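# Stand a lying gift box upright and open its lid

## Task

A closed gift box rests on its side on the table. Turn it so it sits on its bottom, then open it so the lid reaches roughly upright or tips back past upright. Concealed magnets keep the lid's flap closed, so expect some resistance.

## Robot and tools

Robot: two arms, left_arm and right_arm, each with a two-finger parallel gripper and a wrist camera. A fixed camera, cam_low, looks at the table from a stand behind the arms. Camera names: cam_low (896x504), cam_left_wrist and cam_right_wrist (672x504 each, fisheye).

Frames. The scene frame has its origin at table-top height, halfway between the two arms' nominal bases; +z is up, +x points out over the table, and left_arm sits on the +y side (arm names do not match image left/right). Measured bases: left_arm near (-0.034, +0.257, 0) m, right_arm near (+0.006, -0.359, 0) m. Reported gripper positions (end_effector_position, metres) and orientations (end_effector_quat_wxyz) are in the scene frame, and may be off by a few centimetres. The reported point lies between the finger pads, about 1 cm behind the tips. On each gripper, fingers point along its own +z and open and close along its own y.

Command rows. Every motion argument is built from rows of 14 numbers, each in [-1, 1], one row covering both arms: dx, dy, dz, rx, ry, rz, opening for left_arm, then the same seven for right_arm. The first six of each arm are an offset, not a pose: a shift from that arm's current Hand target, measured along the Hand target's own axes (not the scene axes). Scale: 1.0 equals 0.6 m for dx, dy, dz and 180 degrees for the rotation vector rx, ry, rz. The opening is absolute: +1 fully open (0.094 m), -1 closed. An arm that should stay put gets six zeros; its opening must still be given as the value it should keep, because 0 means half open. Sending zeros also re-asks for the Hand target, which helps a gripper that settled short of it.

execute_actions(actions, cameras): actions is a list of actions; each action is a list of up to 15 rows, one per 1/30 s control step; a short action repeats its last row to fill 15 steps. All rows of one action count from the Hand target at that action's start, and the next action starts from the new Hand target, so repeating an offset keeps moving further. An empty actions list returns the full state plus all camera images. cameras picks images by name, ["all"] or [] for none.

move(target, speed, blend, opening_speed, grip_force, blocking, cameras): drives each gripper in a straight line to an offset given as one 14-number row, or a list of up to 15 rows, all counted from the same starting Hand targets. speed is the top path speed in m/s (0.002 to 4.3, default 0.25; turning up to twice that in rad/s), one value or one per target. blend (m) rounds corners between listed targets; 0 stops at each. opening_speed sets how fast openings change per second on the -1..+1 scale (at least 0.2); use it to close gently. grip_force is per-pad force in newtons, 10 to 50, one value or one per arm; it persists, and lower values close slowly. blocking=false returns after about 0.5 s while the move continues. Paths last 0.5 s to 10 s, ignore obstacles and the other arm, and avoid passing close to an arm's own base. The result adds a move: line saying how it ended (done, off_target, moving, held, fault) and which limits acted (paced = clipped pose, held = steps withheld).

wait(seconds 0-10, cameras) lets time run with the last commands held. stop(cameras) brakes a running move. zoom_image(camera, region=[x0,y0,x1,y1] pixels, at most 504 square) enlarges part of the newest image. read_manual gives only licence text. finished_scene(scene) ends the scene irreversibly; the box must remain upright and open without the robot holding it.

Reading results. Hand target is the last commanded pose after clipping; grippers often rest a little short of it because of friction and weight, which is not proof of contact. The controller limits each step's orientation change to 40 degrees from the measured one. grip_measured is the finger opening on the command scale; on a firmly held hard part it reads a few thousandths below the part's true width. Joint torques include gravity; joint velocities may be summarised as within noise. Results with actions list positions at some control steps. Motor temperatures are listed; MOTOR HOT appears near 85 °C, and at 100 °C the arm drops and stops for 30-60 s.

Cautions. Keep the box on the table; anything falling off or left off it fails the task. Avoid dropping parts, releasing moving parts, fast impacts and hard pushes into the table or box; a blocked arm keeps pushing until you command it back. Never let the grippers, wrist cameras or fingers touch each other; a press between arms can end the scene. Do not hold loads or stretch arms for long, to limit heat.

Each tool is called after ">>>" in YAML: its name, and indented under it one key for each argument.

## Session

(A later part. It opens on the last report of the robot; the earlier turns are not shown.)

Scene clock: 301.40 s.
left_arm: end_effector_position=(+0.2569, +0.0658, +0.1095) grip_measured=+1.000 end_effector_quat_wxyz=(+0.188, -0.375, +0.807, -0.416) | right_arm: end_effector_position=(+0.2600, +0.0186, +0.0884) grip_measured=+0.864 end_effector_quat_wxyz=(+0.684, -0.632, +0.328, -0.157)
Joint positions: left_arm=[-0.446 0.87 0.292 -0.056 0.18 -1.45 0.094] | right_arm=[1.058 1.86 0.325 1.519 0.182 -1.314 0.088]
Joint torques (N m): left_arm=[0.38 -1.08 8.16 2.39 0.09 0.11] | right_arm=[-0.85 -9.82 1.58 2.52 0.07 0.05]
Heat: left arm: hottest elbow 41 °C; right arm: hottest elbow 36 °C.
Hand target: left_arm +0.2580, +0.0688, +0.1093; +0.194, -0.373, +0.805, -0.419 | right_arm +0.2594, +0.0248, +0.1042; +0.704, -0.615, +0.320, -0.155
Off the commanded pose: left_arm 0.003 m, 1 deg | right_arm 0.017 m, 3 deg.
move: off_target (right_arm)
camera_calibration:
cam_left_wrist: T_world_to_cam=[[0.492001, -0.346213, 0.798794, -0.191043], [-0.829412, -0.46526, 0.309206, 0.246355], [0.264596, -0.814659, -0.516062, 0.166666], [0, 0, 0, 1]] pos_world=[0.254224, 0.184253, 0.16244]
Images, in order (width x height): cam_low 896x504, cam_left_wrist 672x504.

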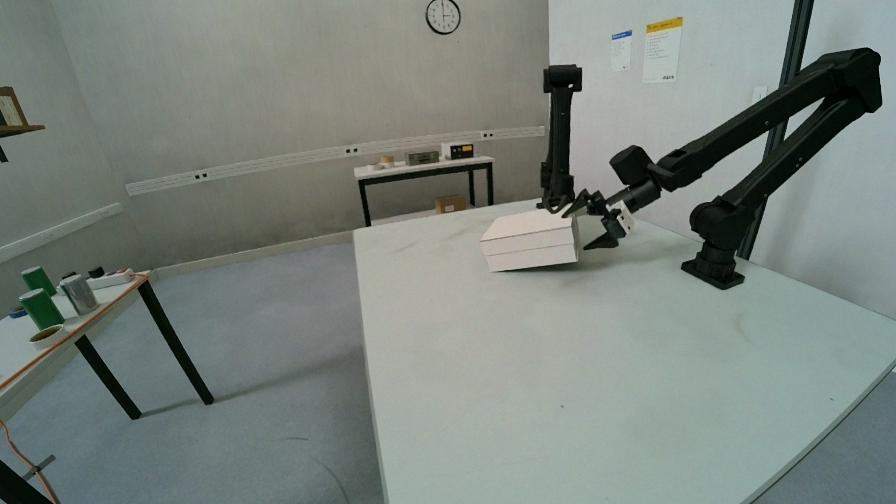

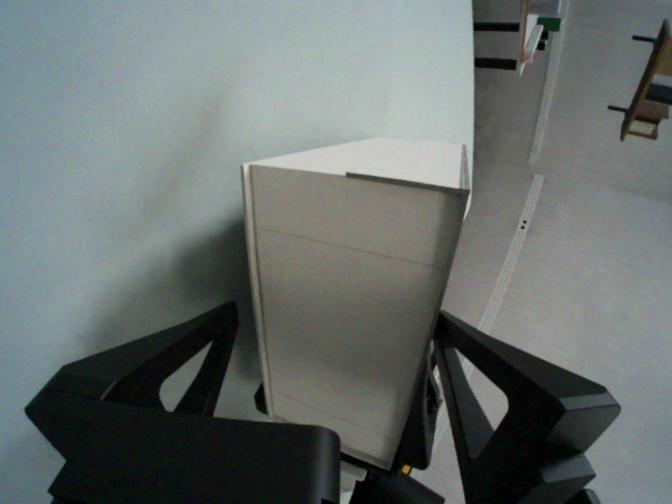

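>>> move:
  target: [0,-0.005,0.042,0,0,0,1, 0,0,0,0,0,0,0.68]
  speed: 0.05
  cameras: ["cam_left_wrist","cam_low"]

>>> zoom_image:
  camera: "cam_left_wrist"
  region: [180, 200, 340, 400]

>>> zoom_image:
  camera: "cam_low"
  region: [530, 170, 650, 280]

Scene clock: 305.87 s.
left_arm: end_effector_position=(+0.2723, +0.0577, +0.1020) grip_measured=+1.000 end_effector_quat_wxyz=(+0.200, -0.370, +0.800, -0.427) | right_arm: end_effector_position=(+0.2601, +0.0184, +0.0876) grip_measured=+0.864 end_effector_quat_wxyz=(+0.683, -0.634, +0.327, -0.159)
Joint positions: left_arm=[-0.45 0.976 0.29 0.087 0.172 -1.45 0.094] | right_arm=[1.058 1.862 0.325 1.519 0.183 -1.32 0.088]
Joint torques (N m): left_arm=[-0.09 1.79 9.72 1.54 -0.31 0.03] | right_arm=[-0.91 -9.99 1.55 2.52 0.02 0.11]
Heat: left arm: hottest elbow 41 °C; right arm: hottest elbow 36 °C.
Hand target: left_arm +0.2751, +0.0544, +0.0975; +0.195, -0.373, +0.805, -0.419 | right_arm +0.2594, +0.0248, +0.1041; +0.704, -0.615, +0.320, -0.155
Off the commanded pose: left_arm 0.006 m, 1 deg | right_arm 0.018 m, 3 deg.
move: off_target (right_arm)
camera_calibration:
cam_left_wrist: T_world_to_cam=[[0.465358, -0.334838, 0.819345, -0.190863], [-0.838378, -0.463593, 0.286713, 0.26215], [0.28384, -0.820345, -0.496457, 0.145197], [0, 0, 0, 1]] pos_world=[0.267388, 0.176734, 0.153305]
Images, in order (width x height): cam_low 896x504, cam_left_wrist 672x504.

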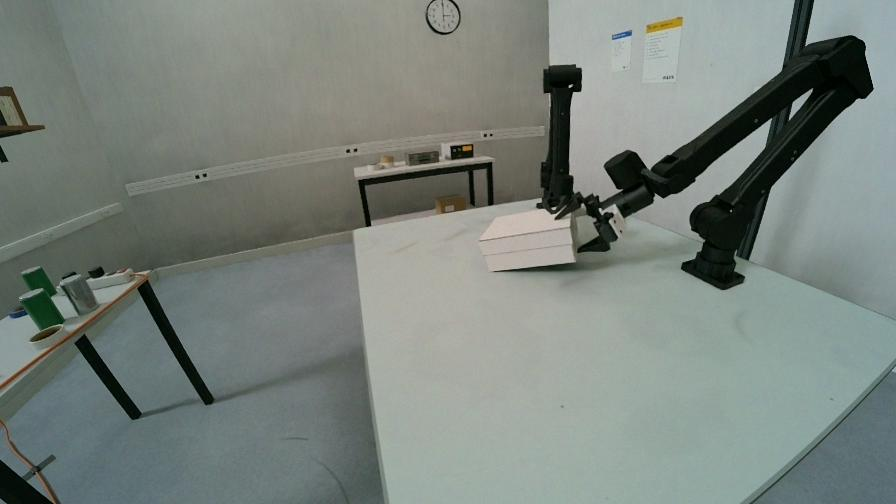

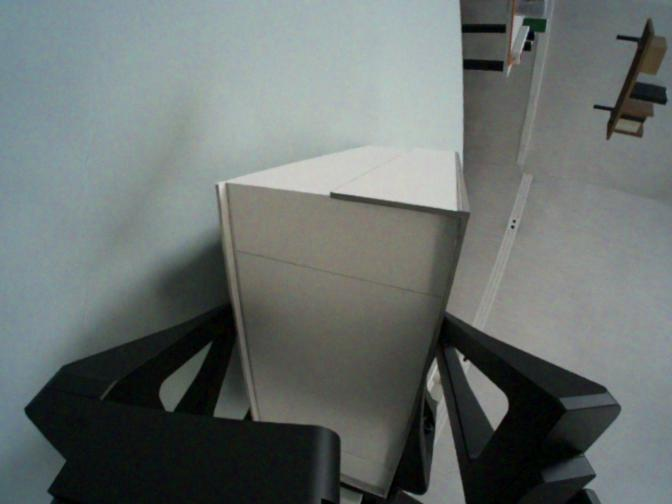

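Scaled by 2.520 from the camera's 672x504 image, which has a finer 960x720 frame.

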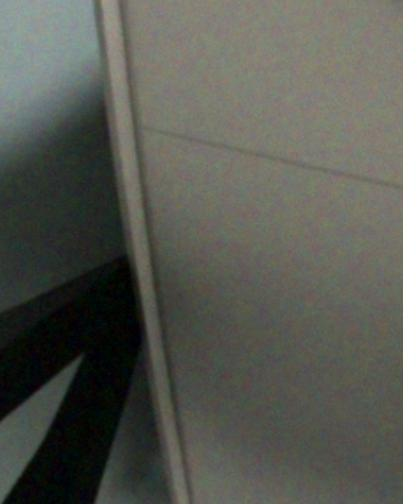

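Scaled by 4.200 from the camera's 896x504 image, which has a finer 1280x720 frame.

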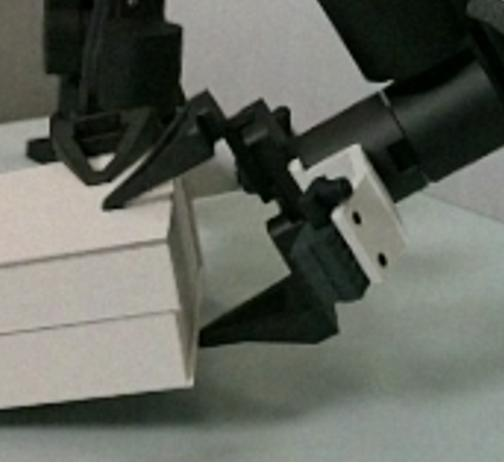

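>>> move:
  target:
    - [0,0,0.012,0,0,0,1, 0,0,0,0,0,0,0.68]
    - [0,-0.055,0.012,0,0,0,1, 0,0,0,0,0,0,0.68]
  speed: 0.05
  cameras: ["cam_left_wrist","cam_low"]

>>> zoom_image:
  camera: "cam_left_wrist"
  region: [180, 200, 340, 400]

>>> zoom_image:
  camera: "cam_low"
  region: [530, 170, 650, 280]

Scene clock: 310.90 s.
left_arm: end_effector_position=(+0.2799, +0.0515, +0.1043) grip_measured=+1.000 end_effector_quat_wxyz=(+0.197, -0.371, +0.809, -0.412) | right_arm: end_effector_position=(+0.2646, +0.0148, +0.0883) grip_measured=+0.860 end_effector_quat_wxyz=(+0.684, -0.627, +0.337, -0.163)
Joint positions: left_arm=[-0.464 1.005 0.336 0.038 0.152 -1.444 0.094] | right_arm=[1.051 1.865 0.325 1.528 0.198 -1.309 0.087]
Joint torques (N m): left_arm=[-1.49 0.62 13.24 0.96 -0.07 -0.19] | right_arm=[-0.44 -10.23 1.54 2.24 -0.59 0]
Heat: left arm: hottest elbow 41 °C; right arm: hottest elbow 36 °C.
Hand target: left_arm +0.2940, +0.0384, +0.1202; +0.195, -0.373, +0.805, -0.419 | right_arm +0.2595, +0.0247, +0.1040; +0.703, -0.615, +0.320, -0.155
Off the commanded pose: left_arm 0.025 m, 1 deg | right_arm 0.019 m, 3 deg.
move: off_target (left_arm, right_arm)
camera_calibration:
cam_left_wrist: T_world_to_cam=[[0.481638, -0.358838, 0.799538, -0.199656], [-0.832785, -0.471537, 0.290037, 0.263583], [0.272936, -0.805536, -0.525945, 0.144428], [0, 0, 0, 1]] pos_world=[0.27625, 0.168987, 0.159145]
Images, in order (width x height): cam_low 896x504, cam_left_wrist 672x504.

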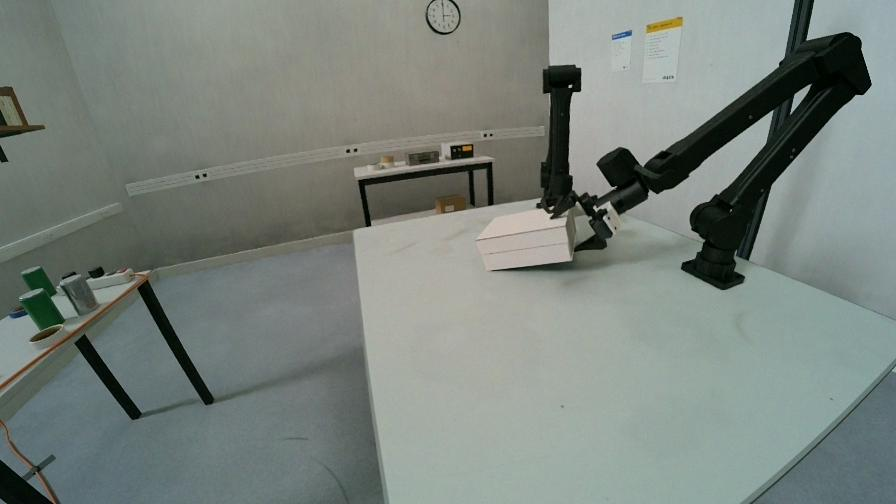

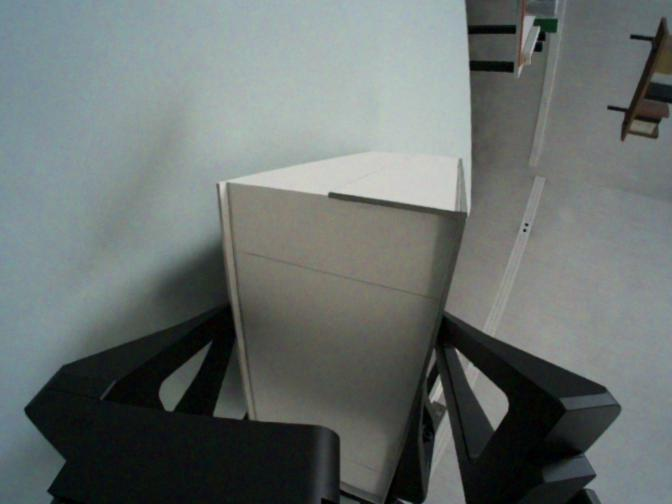

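Scaled by 2.520 from the camera's 672x504 image, which has a finer 960x720 frame.

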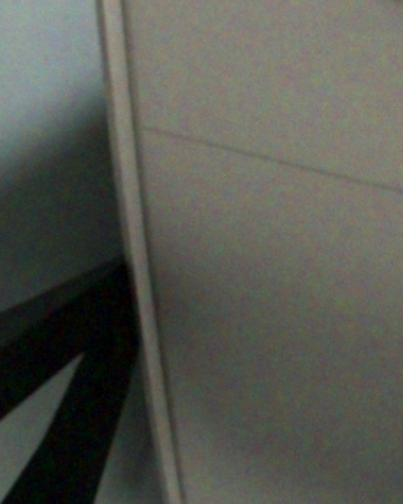

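Scaled by 4.200 from the camera's 896x504 image, which has a finer 1280x720 frame.

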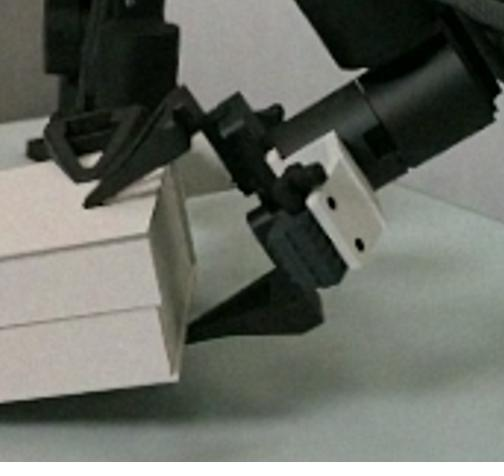

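>>> move:
  target: [0,0,-0.02,0,0,0,1, 0,0,0,0,0,0,0.68]
  speed: 0.05

Scene clock: 315.27 s.
left_arm: end_effector_position=(+0.2753, +0.0542, +0.1070) grip_measured=+1.000 end_effector_quat_wxyz=(+0.193, -0.374, +0.811, -0.406) | right_arm: end_effector_position=(+0.2617, +0.0172, +0.0900) grip_measured=+0.860 end_effector_quat_wxyz=(+0.688, -0.625, +0.335, -0.154)
Joint positions: left_arm=[-0.464 0.974 0.338 -0.01 0.151 -1.446 0.094] | right_arm=[1.055 1.864 0.325 1.532 0.186 -1.298 0.087]
Joint torques (N m): left_arm=[-0.62 -1.38 12.56 0.7 0.26 -0.09] | right_arm=[-0.62 -10.11 1.57 2.09 -0.11 -0.11]
Heat: left arm: hottest elbow 41 °C; right arm: hottest elbow 36 °C.
Hand target: left_arm +0.2865, +0.0447, +0.1271; +0.194, -0.373, +0.805, -0.419 | right_arm +0.2594, +0.0248, +0.1041; +0.704, -0.615, +0.320, -0.155
Off the commanded pose: left_arm 0.025 m, 2 deg | right_arm 0.016 m, 3 deg.
move: off_target (left_arm, right_arm)

>>> move:
  target: [0,0,0,0,0,0,1, 0,0,0,0,0,0,1]
  opening_speed: 0.3
  cameras: ["all"]

>>> zoom_image:
  camera: "cam_low"
  region: [470, 170, 650, 300]

Scene clock: 317.60 s.
left_arm: end_effector_position=(+0.2750, +0.0540, +0.1074) grip_measured=+1.000 end_effector_quat_wxyz=(+0.193, -0.373, +0.811, -0.407) | right_arm: end_effector_position=(+0.2606, +0.0181, +0.0911) grip_measured=+0.997 end_effector_quat_wxyz=(+0.689, -0.625, +0.333, -0.152)
Joint positions: left_arm=[-0.464 0.973 0.338 -0.011 0.153 -1.446 0.094] | right_arm=[1.057 1.861 0.325 1.532 0.184 -1.298 0.094]
Joint torques (N m): left_arm=[0.15 -1.55 12.7 0.99 0.09 -0.15] | right_arm=[-0.85 -9.88 1.59 2.09 -0.01 -0.12]
Heat: left arm: hottest elbow 41 °C; right arm: hottest elbow 36 °C.
Hand target: left_arm +0.2865, +0.0447, +0.1271; +0.194, -0.373, +0.805, -0.419 | right_arm +0.2594, +0.0248, +0.1041; +0.704, -0.615, +0.320, -0.155
Off the commanded pose: left_arm 0.025 m, 2 deg | right_arm 0.015 m, 3 deg.
move: off_target (left_arm, right_arm)
camera_calibration:
cam_left_wrist: T_world_to_cam=[[0.49232, -0.362668, 0.79126, -0.200719], [-0.828773, -0.473129, 0.298805, 0.257877], [0.266001, -0.802883, -0.533501, 0.151929], [0, 0, 0, 1]] pos_world=[0.272126, 0.171196, 0.16282]
cam_right_wrist: T_world_to_cam=[[0.172479, -0.14177, 0.974757, -0.136523], [0.385385, -0.900991, -0.199234, -0.027103], [0.906493, 0.410021, -0.100766, -0.105823], [0, 0, 0, 1]] pos_world=[0.12992, -0.000384841, 0.117014]

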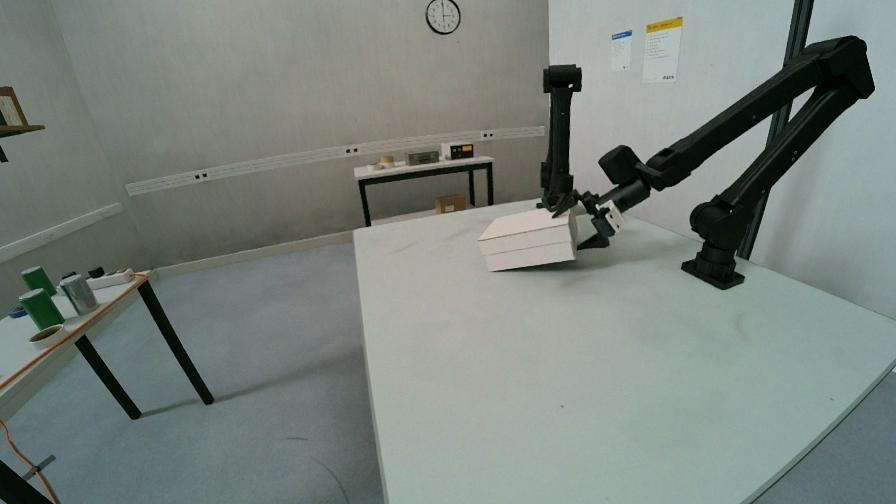

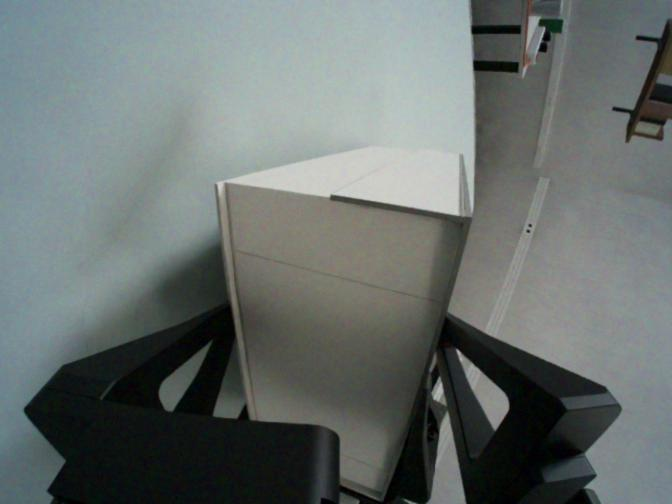

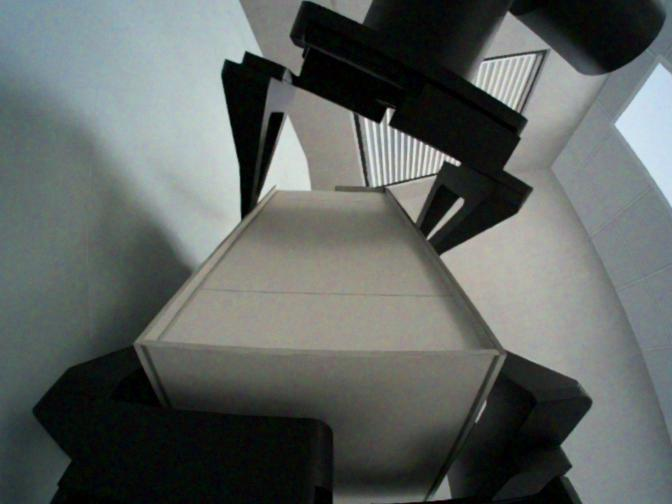

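Scaled by 2.800 from the camera's 896x504 image, which has a finer 1280x720 frame.

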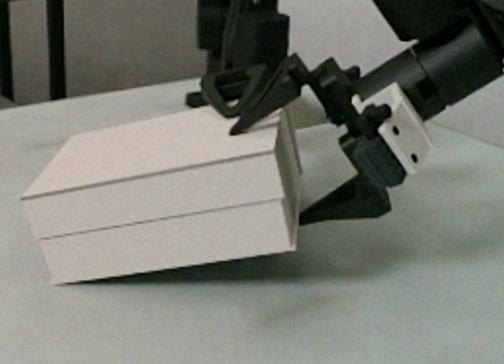

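>>> move:
  target: [0,0,0,0,0,0,1, 0,0.012,0,0,0,0,1]
  speed: 0.05
  cameras: ["cam_right_wrist"]

Scene clock: 321.10 s.
left_arm: end_effector_position=(+0.2751, +0.0540, +0.1076) grip_measured=+1.000 end_effector_quat_wxyz=(+0.193, -0.373, +0.811, -0.407) | right_arm: end_effector_position=(+0.2585, +0.0192, +0.0924) grip_measured=+0.998 end_effector_quat_wxyz=(+0.693, -0.622, +0.331, -0.152)
Joint positions: left_arm=[-0.464 0.972 0.338 -0.011 0.153 -1.446 0.094] | right_arm=[1.063 1.868 0.325 1.549 0.186 -1.299 0.094]
Joint torques (N m): left_arm=[-1.2 -1.44 12.66 0.96 0.12 -0.17] | right_arm=[-0.79 -8.12 1.88 2.06 0.14 -0.1]
Heat: left arm: hottest elbow 42 °C; right arm: hottest elbow 36 °C.
Hand target: left_arm +0.2865, +0.0447, +0.1272; +0.194, -0.373, +0.805, -0.419 | right_arm +0.2582, +0.0262, +0.0971; +0.704, -0.615, +0.320, -0.155
Off the commanded pose: left_arm 0.024 m, 1 deg | right_arm 0.008 m, 2 deg.
joint sent to its limit (right arm) — joint 4 (wrist pitch), upper limit. The joint targets still meet the commanded pose.
move: off_target (left_arm)
camera_calibration:
cam_right_wrist: T_world_to_cam=[[0.16728, -0.149151, 0.974562, -0.135727], [0.38999, -0.897857, -0.204352, -0.0259103], [0.905497, 0.414254, -0.0920256, -0.104798], [0, 0, 0, 1]] pos_world=[0.127704, -0.0000944989, 0.117335]
Images, in order (width x height): cam_right_wrist 672x504.

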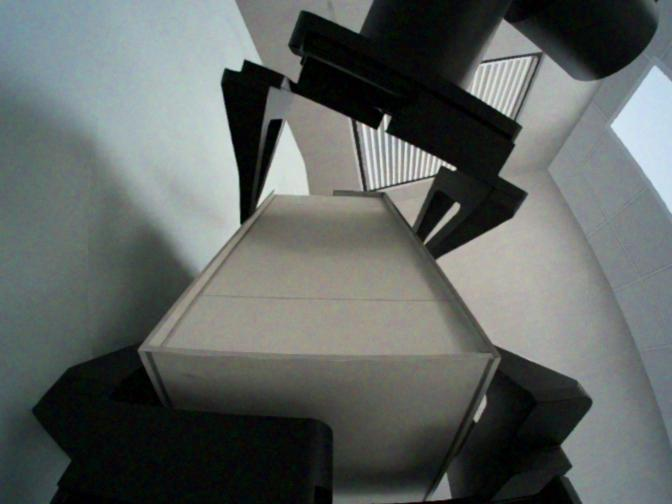

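>>> move:
  target: [0,0,0,0,0,0,1, 0,0,-0.05,0,0,0,1]
  speed: 0.04
  cameras: ["all"]

>>> zoom_image:
  camera: "cam_low"
  region: [470, 170, 650, 300]

Scene clock: 325.27 s.
left_arm: end_effector_position=(+0.2750, +0.0539, +0.1076) grip_measured=+1.000 end_effector_quat_wxyz=(+0.193, -0.373, +0.811, -0.407) | right_arm: end_effector_position=(+0.2428, +0.0022, +0.0889) grip_measured=+0.998 end_effector_quat_wxyz=(+0.681, -0.633, +0.335, -0.152)
Joint positions: left_arm=[-0.464 0.972 0.338 -0.011 0.153 -1.446 0.094] | right_arm=[1.085 1.841 0.264 1.551 0.21 -1.299 0.094]
Joint torques (N m): left_arm=[-0.32 -1.73 12.38 0.76 0.16 -0.08] | right_arm=[-0.79 -9.05 0.21 2 0.14 -0.03]
Heat: left arm: hottest elbow 42 °C; right arm: hottest elbow 36 °C.
Hand target: left_arm +0.2865, +0.0447, +0.1272; +0.195, -0.373, +0.805, -0.419 | right_arm +0.2389, +0.0032, +0.0959; +0.703, -0.615, +0.320, -0.155
Off the commanded pose: left_arm 0.025 m, 1 deg | right_arm 0.008 m, 4 deg.
joint sent to its limit (right arm) — joint 4 (wrist pitch), upper limit. The joint targets still meet the commanded pose.
move: off_target (left_arm, right_arm)
camera_calibration:
cam_left_wrist: T_world_to_cam=[[0.492022, -0.362476, 0.791534, -0.200782], [-0.828981, -0.472768, 0.298799, 0.257712], [0.265904, -0.803182, -0.533098, 0.15194], [0, 0, 0, 1]] pos_world=[0.272026, 0.171095, 0.162921]
cam_right_wrist: T_world_to_cam=[[0.18207, -0.121744, 0.97572, -0.135931], [0.384914, -0.904291, -0.184657, -0.0361827], [0.904816, 0.409189, -0.117784, -0.0813997], [0, 0, 0, 1]] pos_world=[0.112328, -0.0159606, 0.116361]

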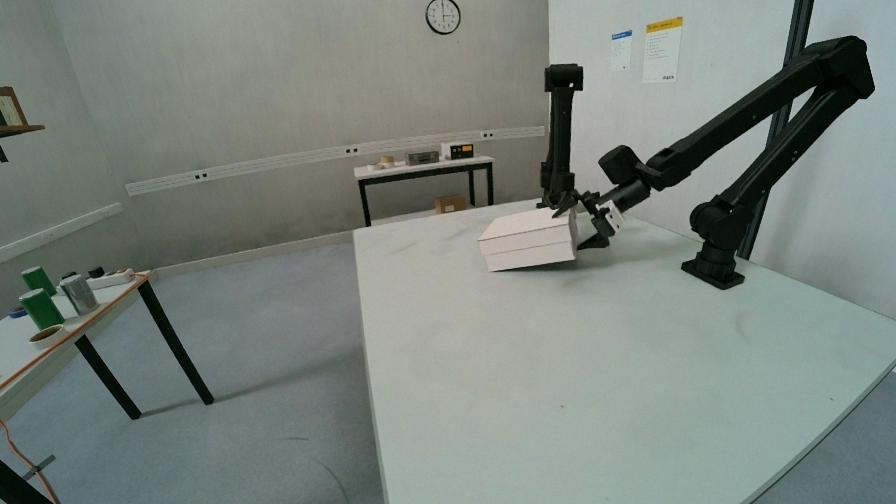

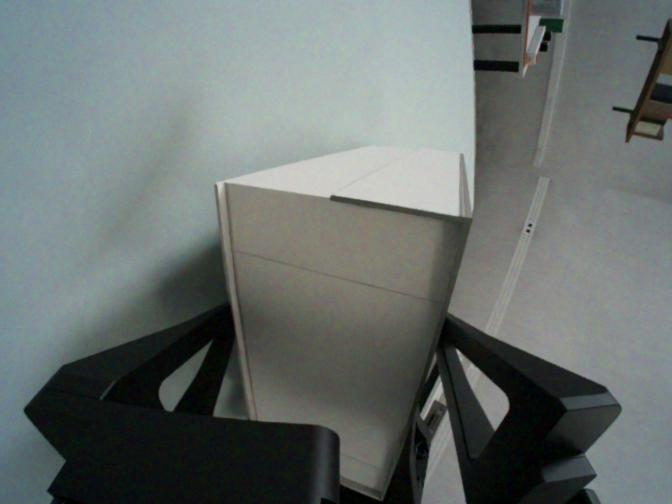

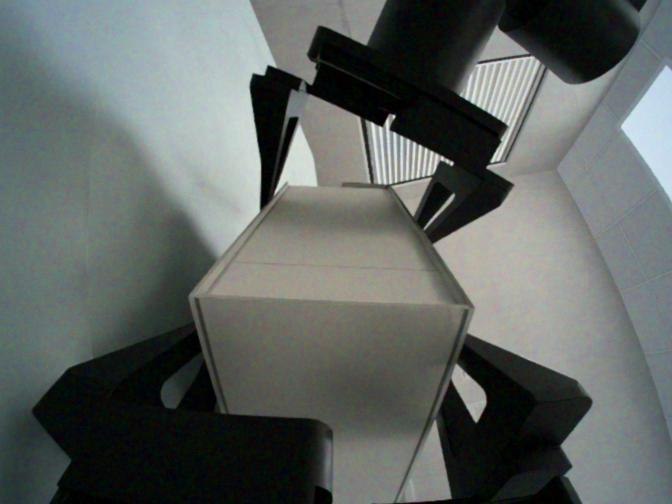

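Scaled by 2.800 from the camera's 896x504 image, which has a finer 1280x720 frame.

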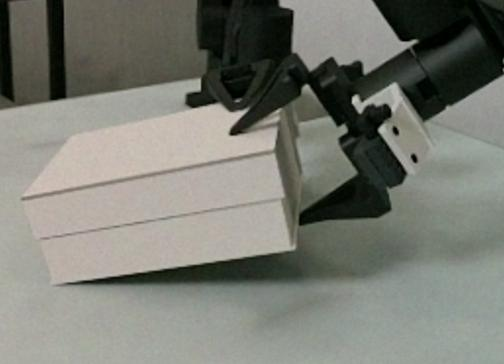

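>>> move:
  target: [0,0,0,0,0,0,1, 0,0,-0.12,0,0,0,1]
  speed: 0.06
  cameras: ["all"]

>>> zoom_image:
  camera: "cam_low"
  region: [470, 170, 650, 300]

Scene clock: 328.47 s.
left_arm: end_effector_position=(+0.2750, +0.0539, +0.1076) grip_measured=+1.000 end_effector_quat_wxyz=(+0.193, -0.373, +0.811, -0.407) | right_arm: end_effector_position=(+0.1957, -0.0528, +0.0872) grip_measured=+0.998 end_effector_quat_wxyz=(+0.652, -0.659, +0.340, -0.156)
Joint positions: left_arm=[-0.464 0.972 0.338 -0.011 0.153 -1.446 0.094] | right_arm=[1.169 1.733 0.077 1.551 0.298 -1.299 0.094]
Joint torques (N m): left_arm=[0.73 -1.79 12.59 0.75 0.1 -0.1] | right_arm=[-0.91 -6.53 -0.32 2.02 0.18 0.21]
Heat: left arm: hottest elbow 42 °C; right arm: hottest elbow 36 °C.
Hand target: left_arm +0.2865, +0.0447, +0.1272; +0.195, -0.373, +0.805, -0.419 | right_arm +0.1927, -0.0521, +0.0931; +0.703, -0.615, +0.320, -0.155
Off the commanded pose: left_arm 0.025 m, 1 deg | right_arm 0.007 m, 8 deg.
joint sent to its limit (right arm) — joint 4 (wrist pitch), upper limit. The joint targets are off in orientation, not in position.
move: off_target (left_arm, right_arm)
camera_calibration:
cam_left_wrist: T_world_to_cam=[[0.492022, -0.362476, 0.791534, -0.200782], [-0.828981, -0.472768, 0.298799, 0.257712], [0.265904, -0.803182, -0.533098, 0.15194], [0, 0, 0, 1]] pos_world=[0.272026, 0.171095, 0.162921]
cam_right_wrist: T_world_to_cam=[[0.210828, -0.0500952, 0.976239, -0.134388], [0.376903, -0.917301, -0.128467, -0.0721759], [0.90194, 0.395031, -0.174512, -0.0117889], [0, 0, 0, 1]] pos_world=[0.0661691, -0.0682823, 0.119866]

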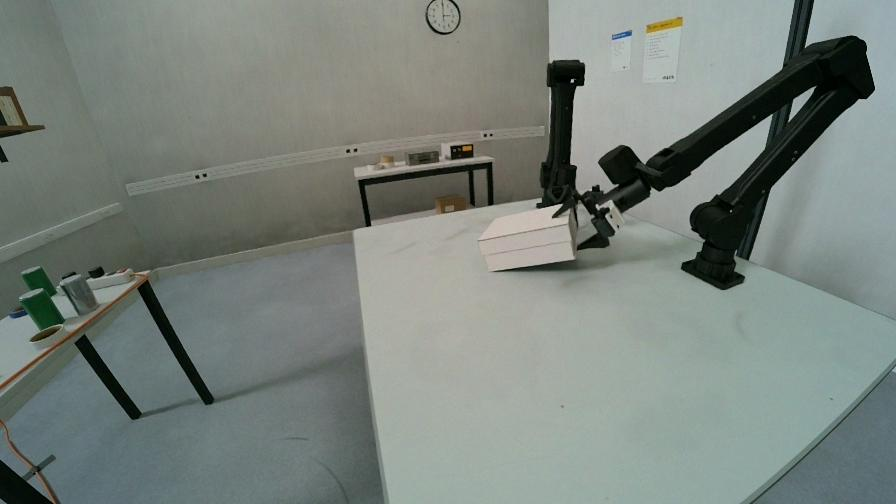

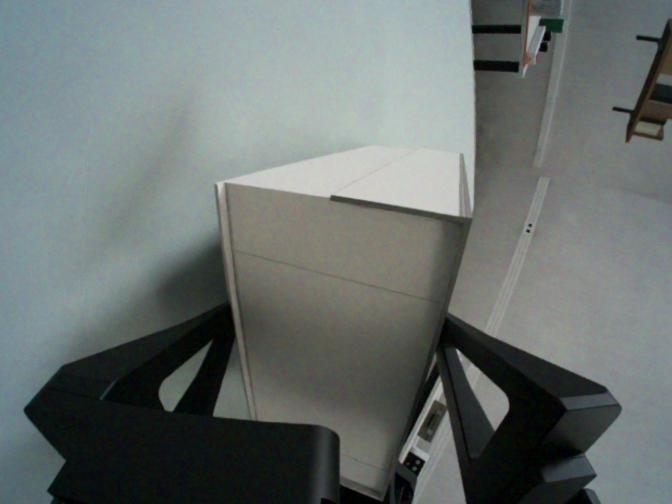

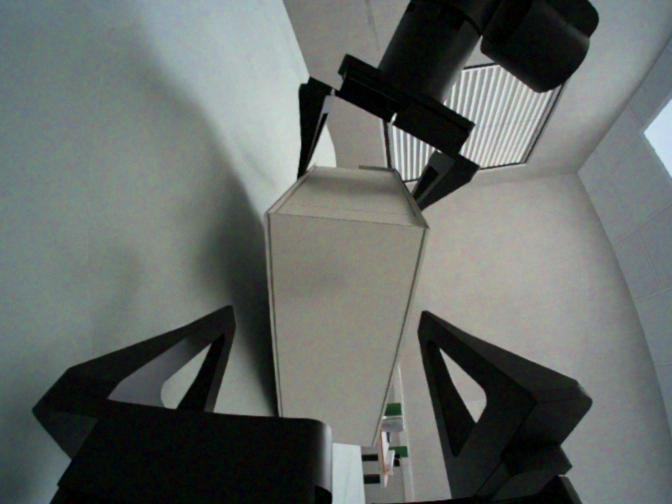

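Scaled by 2.800 from the camera's 896x504 image, which has a finer 1280x720 frame.

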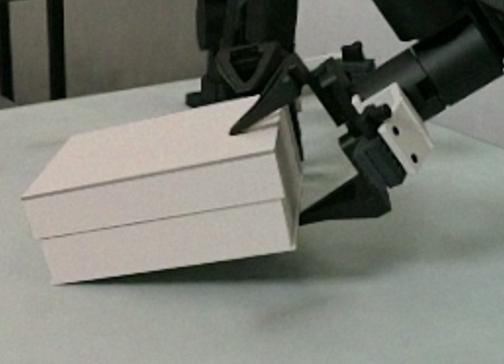

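>>> move:
  target: [0,0.0745,0.0163,0,0,0,1, 0,0,0,0,0,0,1]
  speed: 0.04
  cameras: ["cam_low","cam_left_wrist"]

>>> zoom_image:
  camera: "cam_low"
  region: [470, 170, 650, 300]

>>> zoom_image:
  camera: "cam_left_wrist"
  region: [180, 200, 340, 400]

Scene clock: 335.97 s.
left_arm: end_effector_position=(+0.2763, +0.0521, +0.0972) grip_measured=+1.000 end_effector_quat_wxyz=(+0.203, -0.365, +0.802, -0.428) | right_arm: end_effector_position=(+0.1957, -0.0528, +0.0872) grip_measured=+0.998 end_effector_quat_wxyz=(+0.652, -0.659, +0.340, -0.156)
Joint positions: left_arm=[-0.462 1.022 0.293 0.135 0.163 -1.446 0.094] | right_arm=[1.169 1.733 0.077 1.551 0.298 -1.299 0.094]
Joint torques (N m): left_arm=[1.2 0.09 6.93 1.76 0.13 -0.03] | right_arm=[-0.79 -6.53 -0.32 2.02 0.16 0.21]
Heat: left arm: hottest elbow 43 °C; right arm: hottest elbow 36 °C.
Hand target: left_arm +0.2730, +0.0561, +0.0849; +0.195, -0.373, +0.805, -0.419 | right_arm +0.1927, -0.0521, +0.0931; +0.703, -0.615, +0.320, -0.155
Off the commanded pose: left_arm 0.013 m, 2 deg | right_arm 0.007 m, 8 deg.
joint sent to its limit (right arm) — joint 4 (wrist pitch), upper limit. The joint targets are off in orientation, not in position.
move: off_target (left_arm, right_arm)
camera_calibration:
cam_left_wrist: T_world_to_cam=[[0.456026, -0.341406, 0.821878, -0.187979], [-0.843846, -0.459306, 0.277421, 0.266553], [0.28278, -0.820049, -0.497549, 0.137405], [0, 0, 0, 1]] pos_world=[0.271797, 0.170931, 0.148914]
Images, in order (width x height): cam_low 896x504, cam_left_wrist 672x504.

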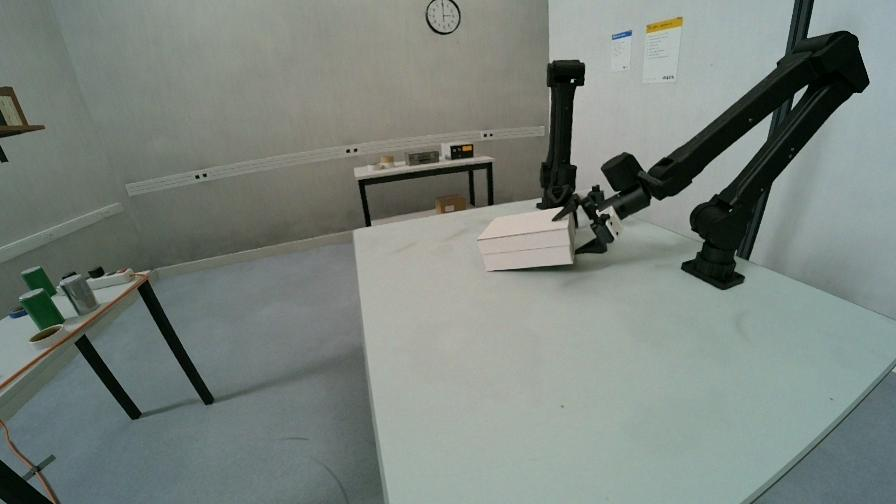

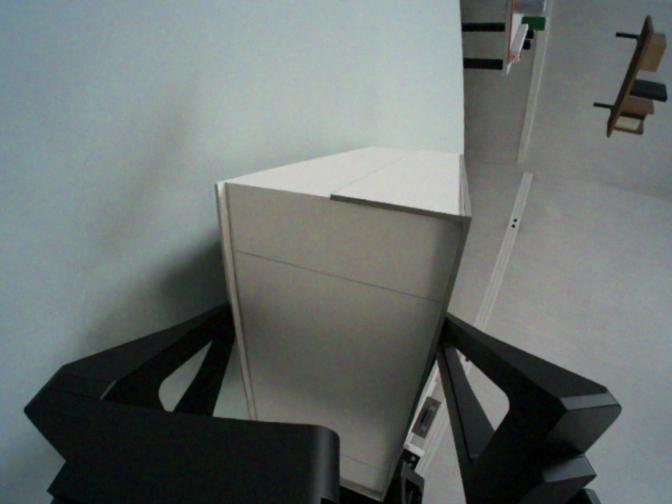

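Scaled by 2.800 from the camera's 896x504 image, which has a finer 1280x720 frame.

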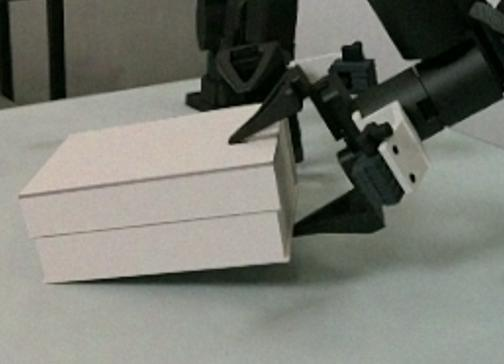

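Scaled by 2.520 from the camera's 672x504 image, which has a finer 960x720 frame.

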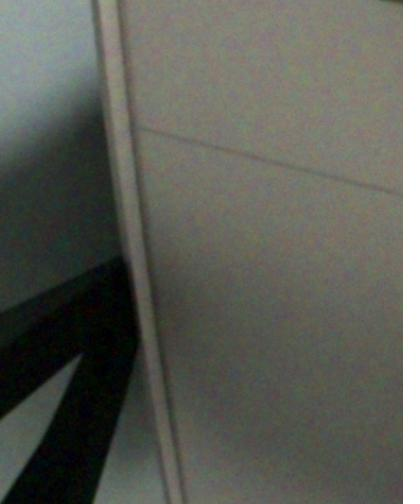

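>>> move:
  target: [0,0.0448,0.0232,0,0,0,1, 0,0,0,0,0,0,1]
  speed: 0.04
  cameras: ["cam_low","cam_left_wrist"]

>>> zoom_image:
  camera: "cam_low"
  region: [470, 170, 650, 300]

>>> zoom_image:
  camera: "cam_left_wrist"
  region: [180, 200, 340, 400]

Scene clock: 339.33 s.
left_arm: end_effector_position=(+0.2814, +0.0494, +0.0845) grip_measured=+1.000 end_effector_quat_wxyz=(+0.215, -0.357, +0.791, -0.448) | right_arm: end_effector_position=(+0.1957, -0.0528, +0.0872) grip_measured=+0.998 end_effector_quat_wxyz=(+0.652, -0.659, +0.340, -0.156)
Joint positions: left_arm=[-0.459 1.118 0.256 0.322 0.169 -1.446 0.094] | right_arm=[1.169 1.733 0.077 1.551 0.298 -1.299 0.094]
Joint torques (N m): left_arm=[0.5 1.08 5.29 0.95 0.05 -0.08] | right_arm=[-0.79 -6.53 -0.32 2.02 0.16 0.21]
Heat: left arm: hottest elbow 42 °C; right arm: hottest elbow 36 °C.
Hand target: left_arm +0.2699, +0.0587, +0.0549; +0.194, -0.373, +0.805, -0.419 | right_arm +0.1927, -0.0521, +0.0931; +0.703, -0.615, +0.320, -0.155
Off the commanded pose: left_arm 0.033 m, 5 deg | right_arm 0.007 m, 8 deg.
joint sent to its limit (right arm) — joint 4 (wrist pitch), upper limit. The joint targets are off in orientation, not in position.
move: off_target (left_arm, right_arm)
camera_calibration:
cam_left_wrist: T_world_to_cam=[[0.417212, -0.318147, 0.851303, -0.173564], [-0.856829, -0.449953, 0.251765, 0.278524], [0.302948, -0.834461, -0.460324, 0.119448], [0, 0, 0, 1]] pos_world=[0.274874, 0.169778, 0.132618]
Images, in order (width x height): cam_low 896x504, cam_left_wrist 672x504.

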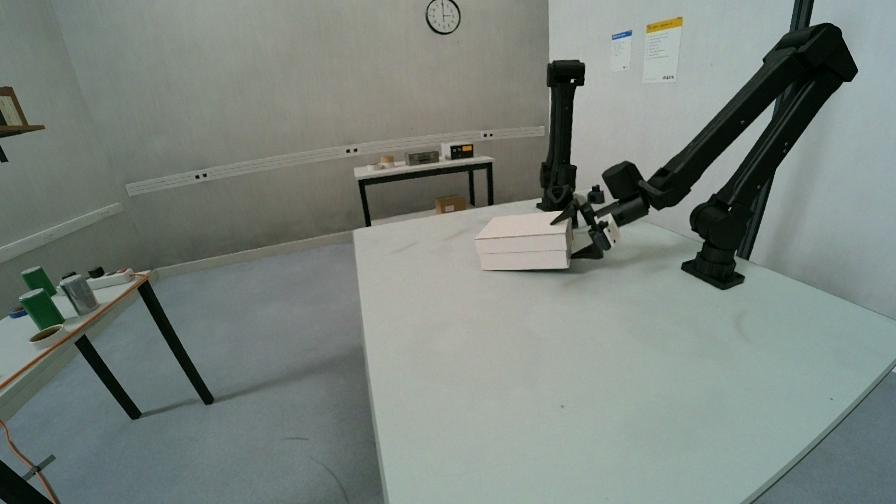

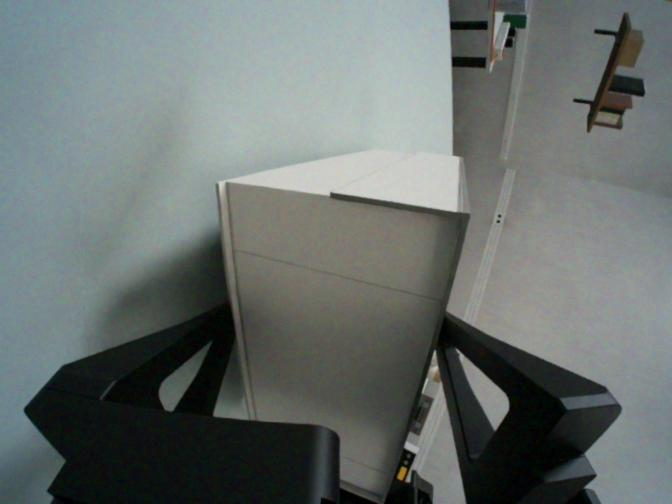

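Scaled by 2.800 from the camera's 896x504 image, which has a finer 1280x720 frame.

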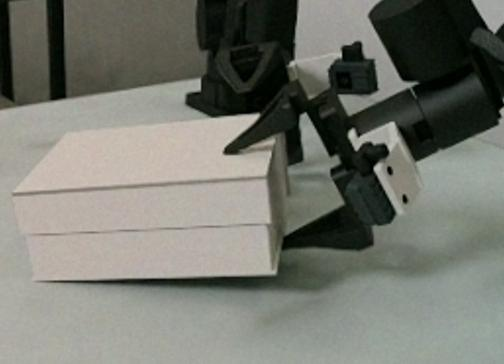

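Scaled by 2.520 from the camera's 672x504 image, which has a finer 960x720 frame.

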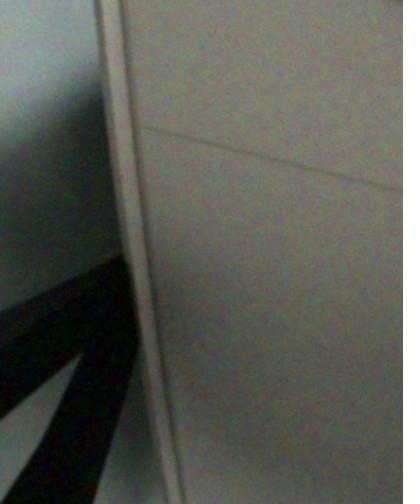

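>>> move:
  target: [0,0.0448,0.0232,0,0,0,1, 0,0,0,0,0,0,1]
  speed: 0.04
  cameras: ["cam_low","cam_left_wrist"]

>>> zoom_image:
  camera: "cam_low"
  region: [470, 170, 650, 300]

>>> zoom_image:
  camera: "cam_left_wrist"
  region: [180, 200, 340, 400]

Scene clock: 346.63 s.
left_arm: end_effector_position=(+0.2789, +0.0515, +0.0547) grip_measured=+1.000 end_effector_quat_wxyz=(+0.215, -0.357, +0.789, -0.451) | right_arm: end_effector_position=(+0.1957, -0.0528, +0.0872) grip_measured=+0.998 end_effector_quat_wxyz=(+0.652, -0.659, +0.340, -0.156)
Joint positions: left_arm=[-0.455 1.269 0.213 0.523 0.175 -1.448 0.094] | right_arm=[1.169 1.733 0.077 1.551 0.298 -1.299 0.094]
Joint torques (N m): left_arm=[1.32 -0.26 4.23 0.68 -0.03 0.02] | right_arm=[-0.79 -6.53 -0.32 2.02 0.16 0.21]
Heat: left arm: hottest elbow 41 °C; right arm: hottest elbow 36 °C.
Hand target: left_arm +0.2671, +0.0613, +0.0251; +0.195, -0.373, +0.805, -0.419 | right_arm +0.1927, -0.0521, +0.0931; +0.703, -0.615, +0.320, -0.155
Off the commanded pose: left_arm 0.034 m, 5 deg | right_arm 0.007 m, 8 deg.
joint sent to its limit (right arm) — joint 4 (wrist pitch), upper limit. The joint targets are off in orientation, not in position.
move: off_target (left_arm, right_arm)
camera_calibration:
cam_left_wrist: T_world_to_cam=[[0.415098, -0.312459, 0.854437, -0.146309], [-0.857389, -0.448453, 0.252537, 0.284786], [0.304267, -0.837412, -0.454051, 0.107557], [0, 0, 0, 1]] pos_world=[0.272179, 0.172067, 0.101929]
Images, in order (width x height): cam_low 896x504, cam_left_wrist 672x504.

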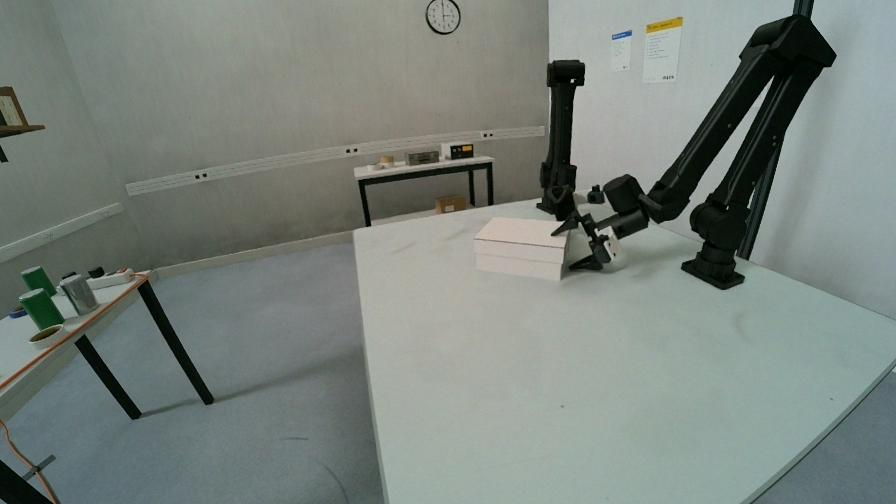

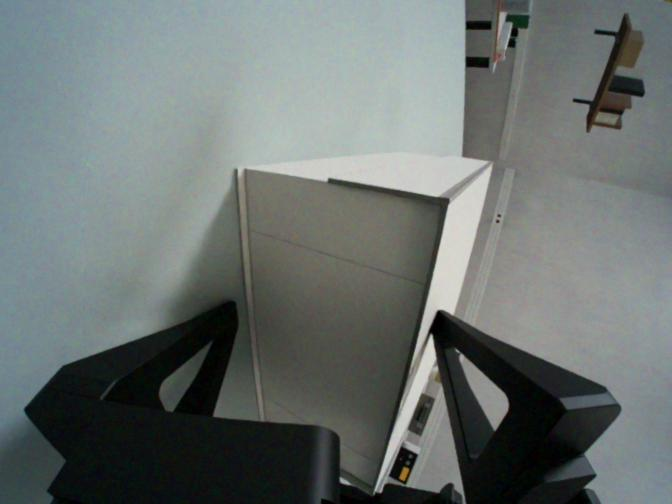

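Scaled by 2.800 from the camera's 896x504 image, which has a finer 1280x720 frame.

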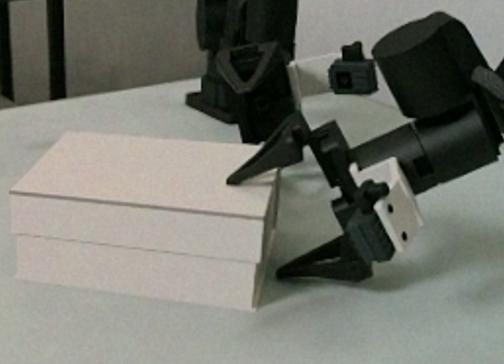

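Scaled by 2.520 from the camera's 672x504 image, which has a finer 960x720 frame.

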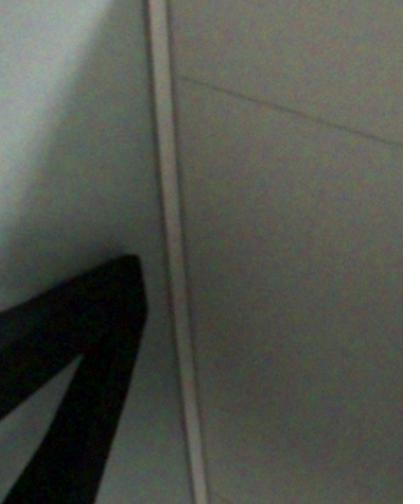

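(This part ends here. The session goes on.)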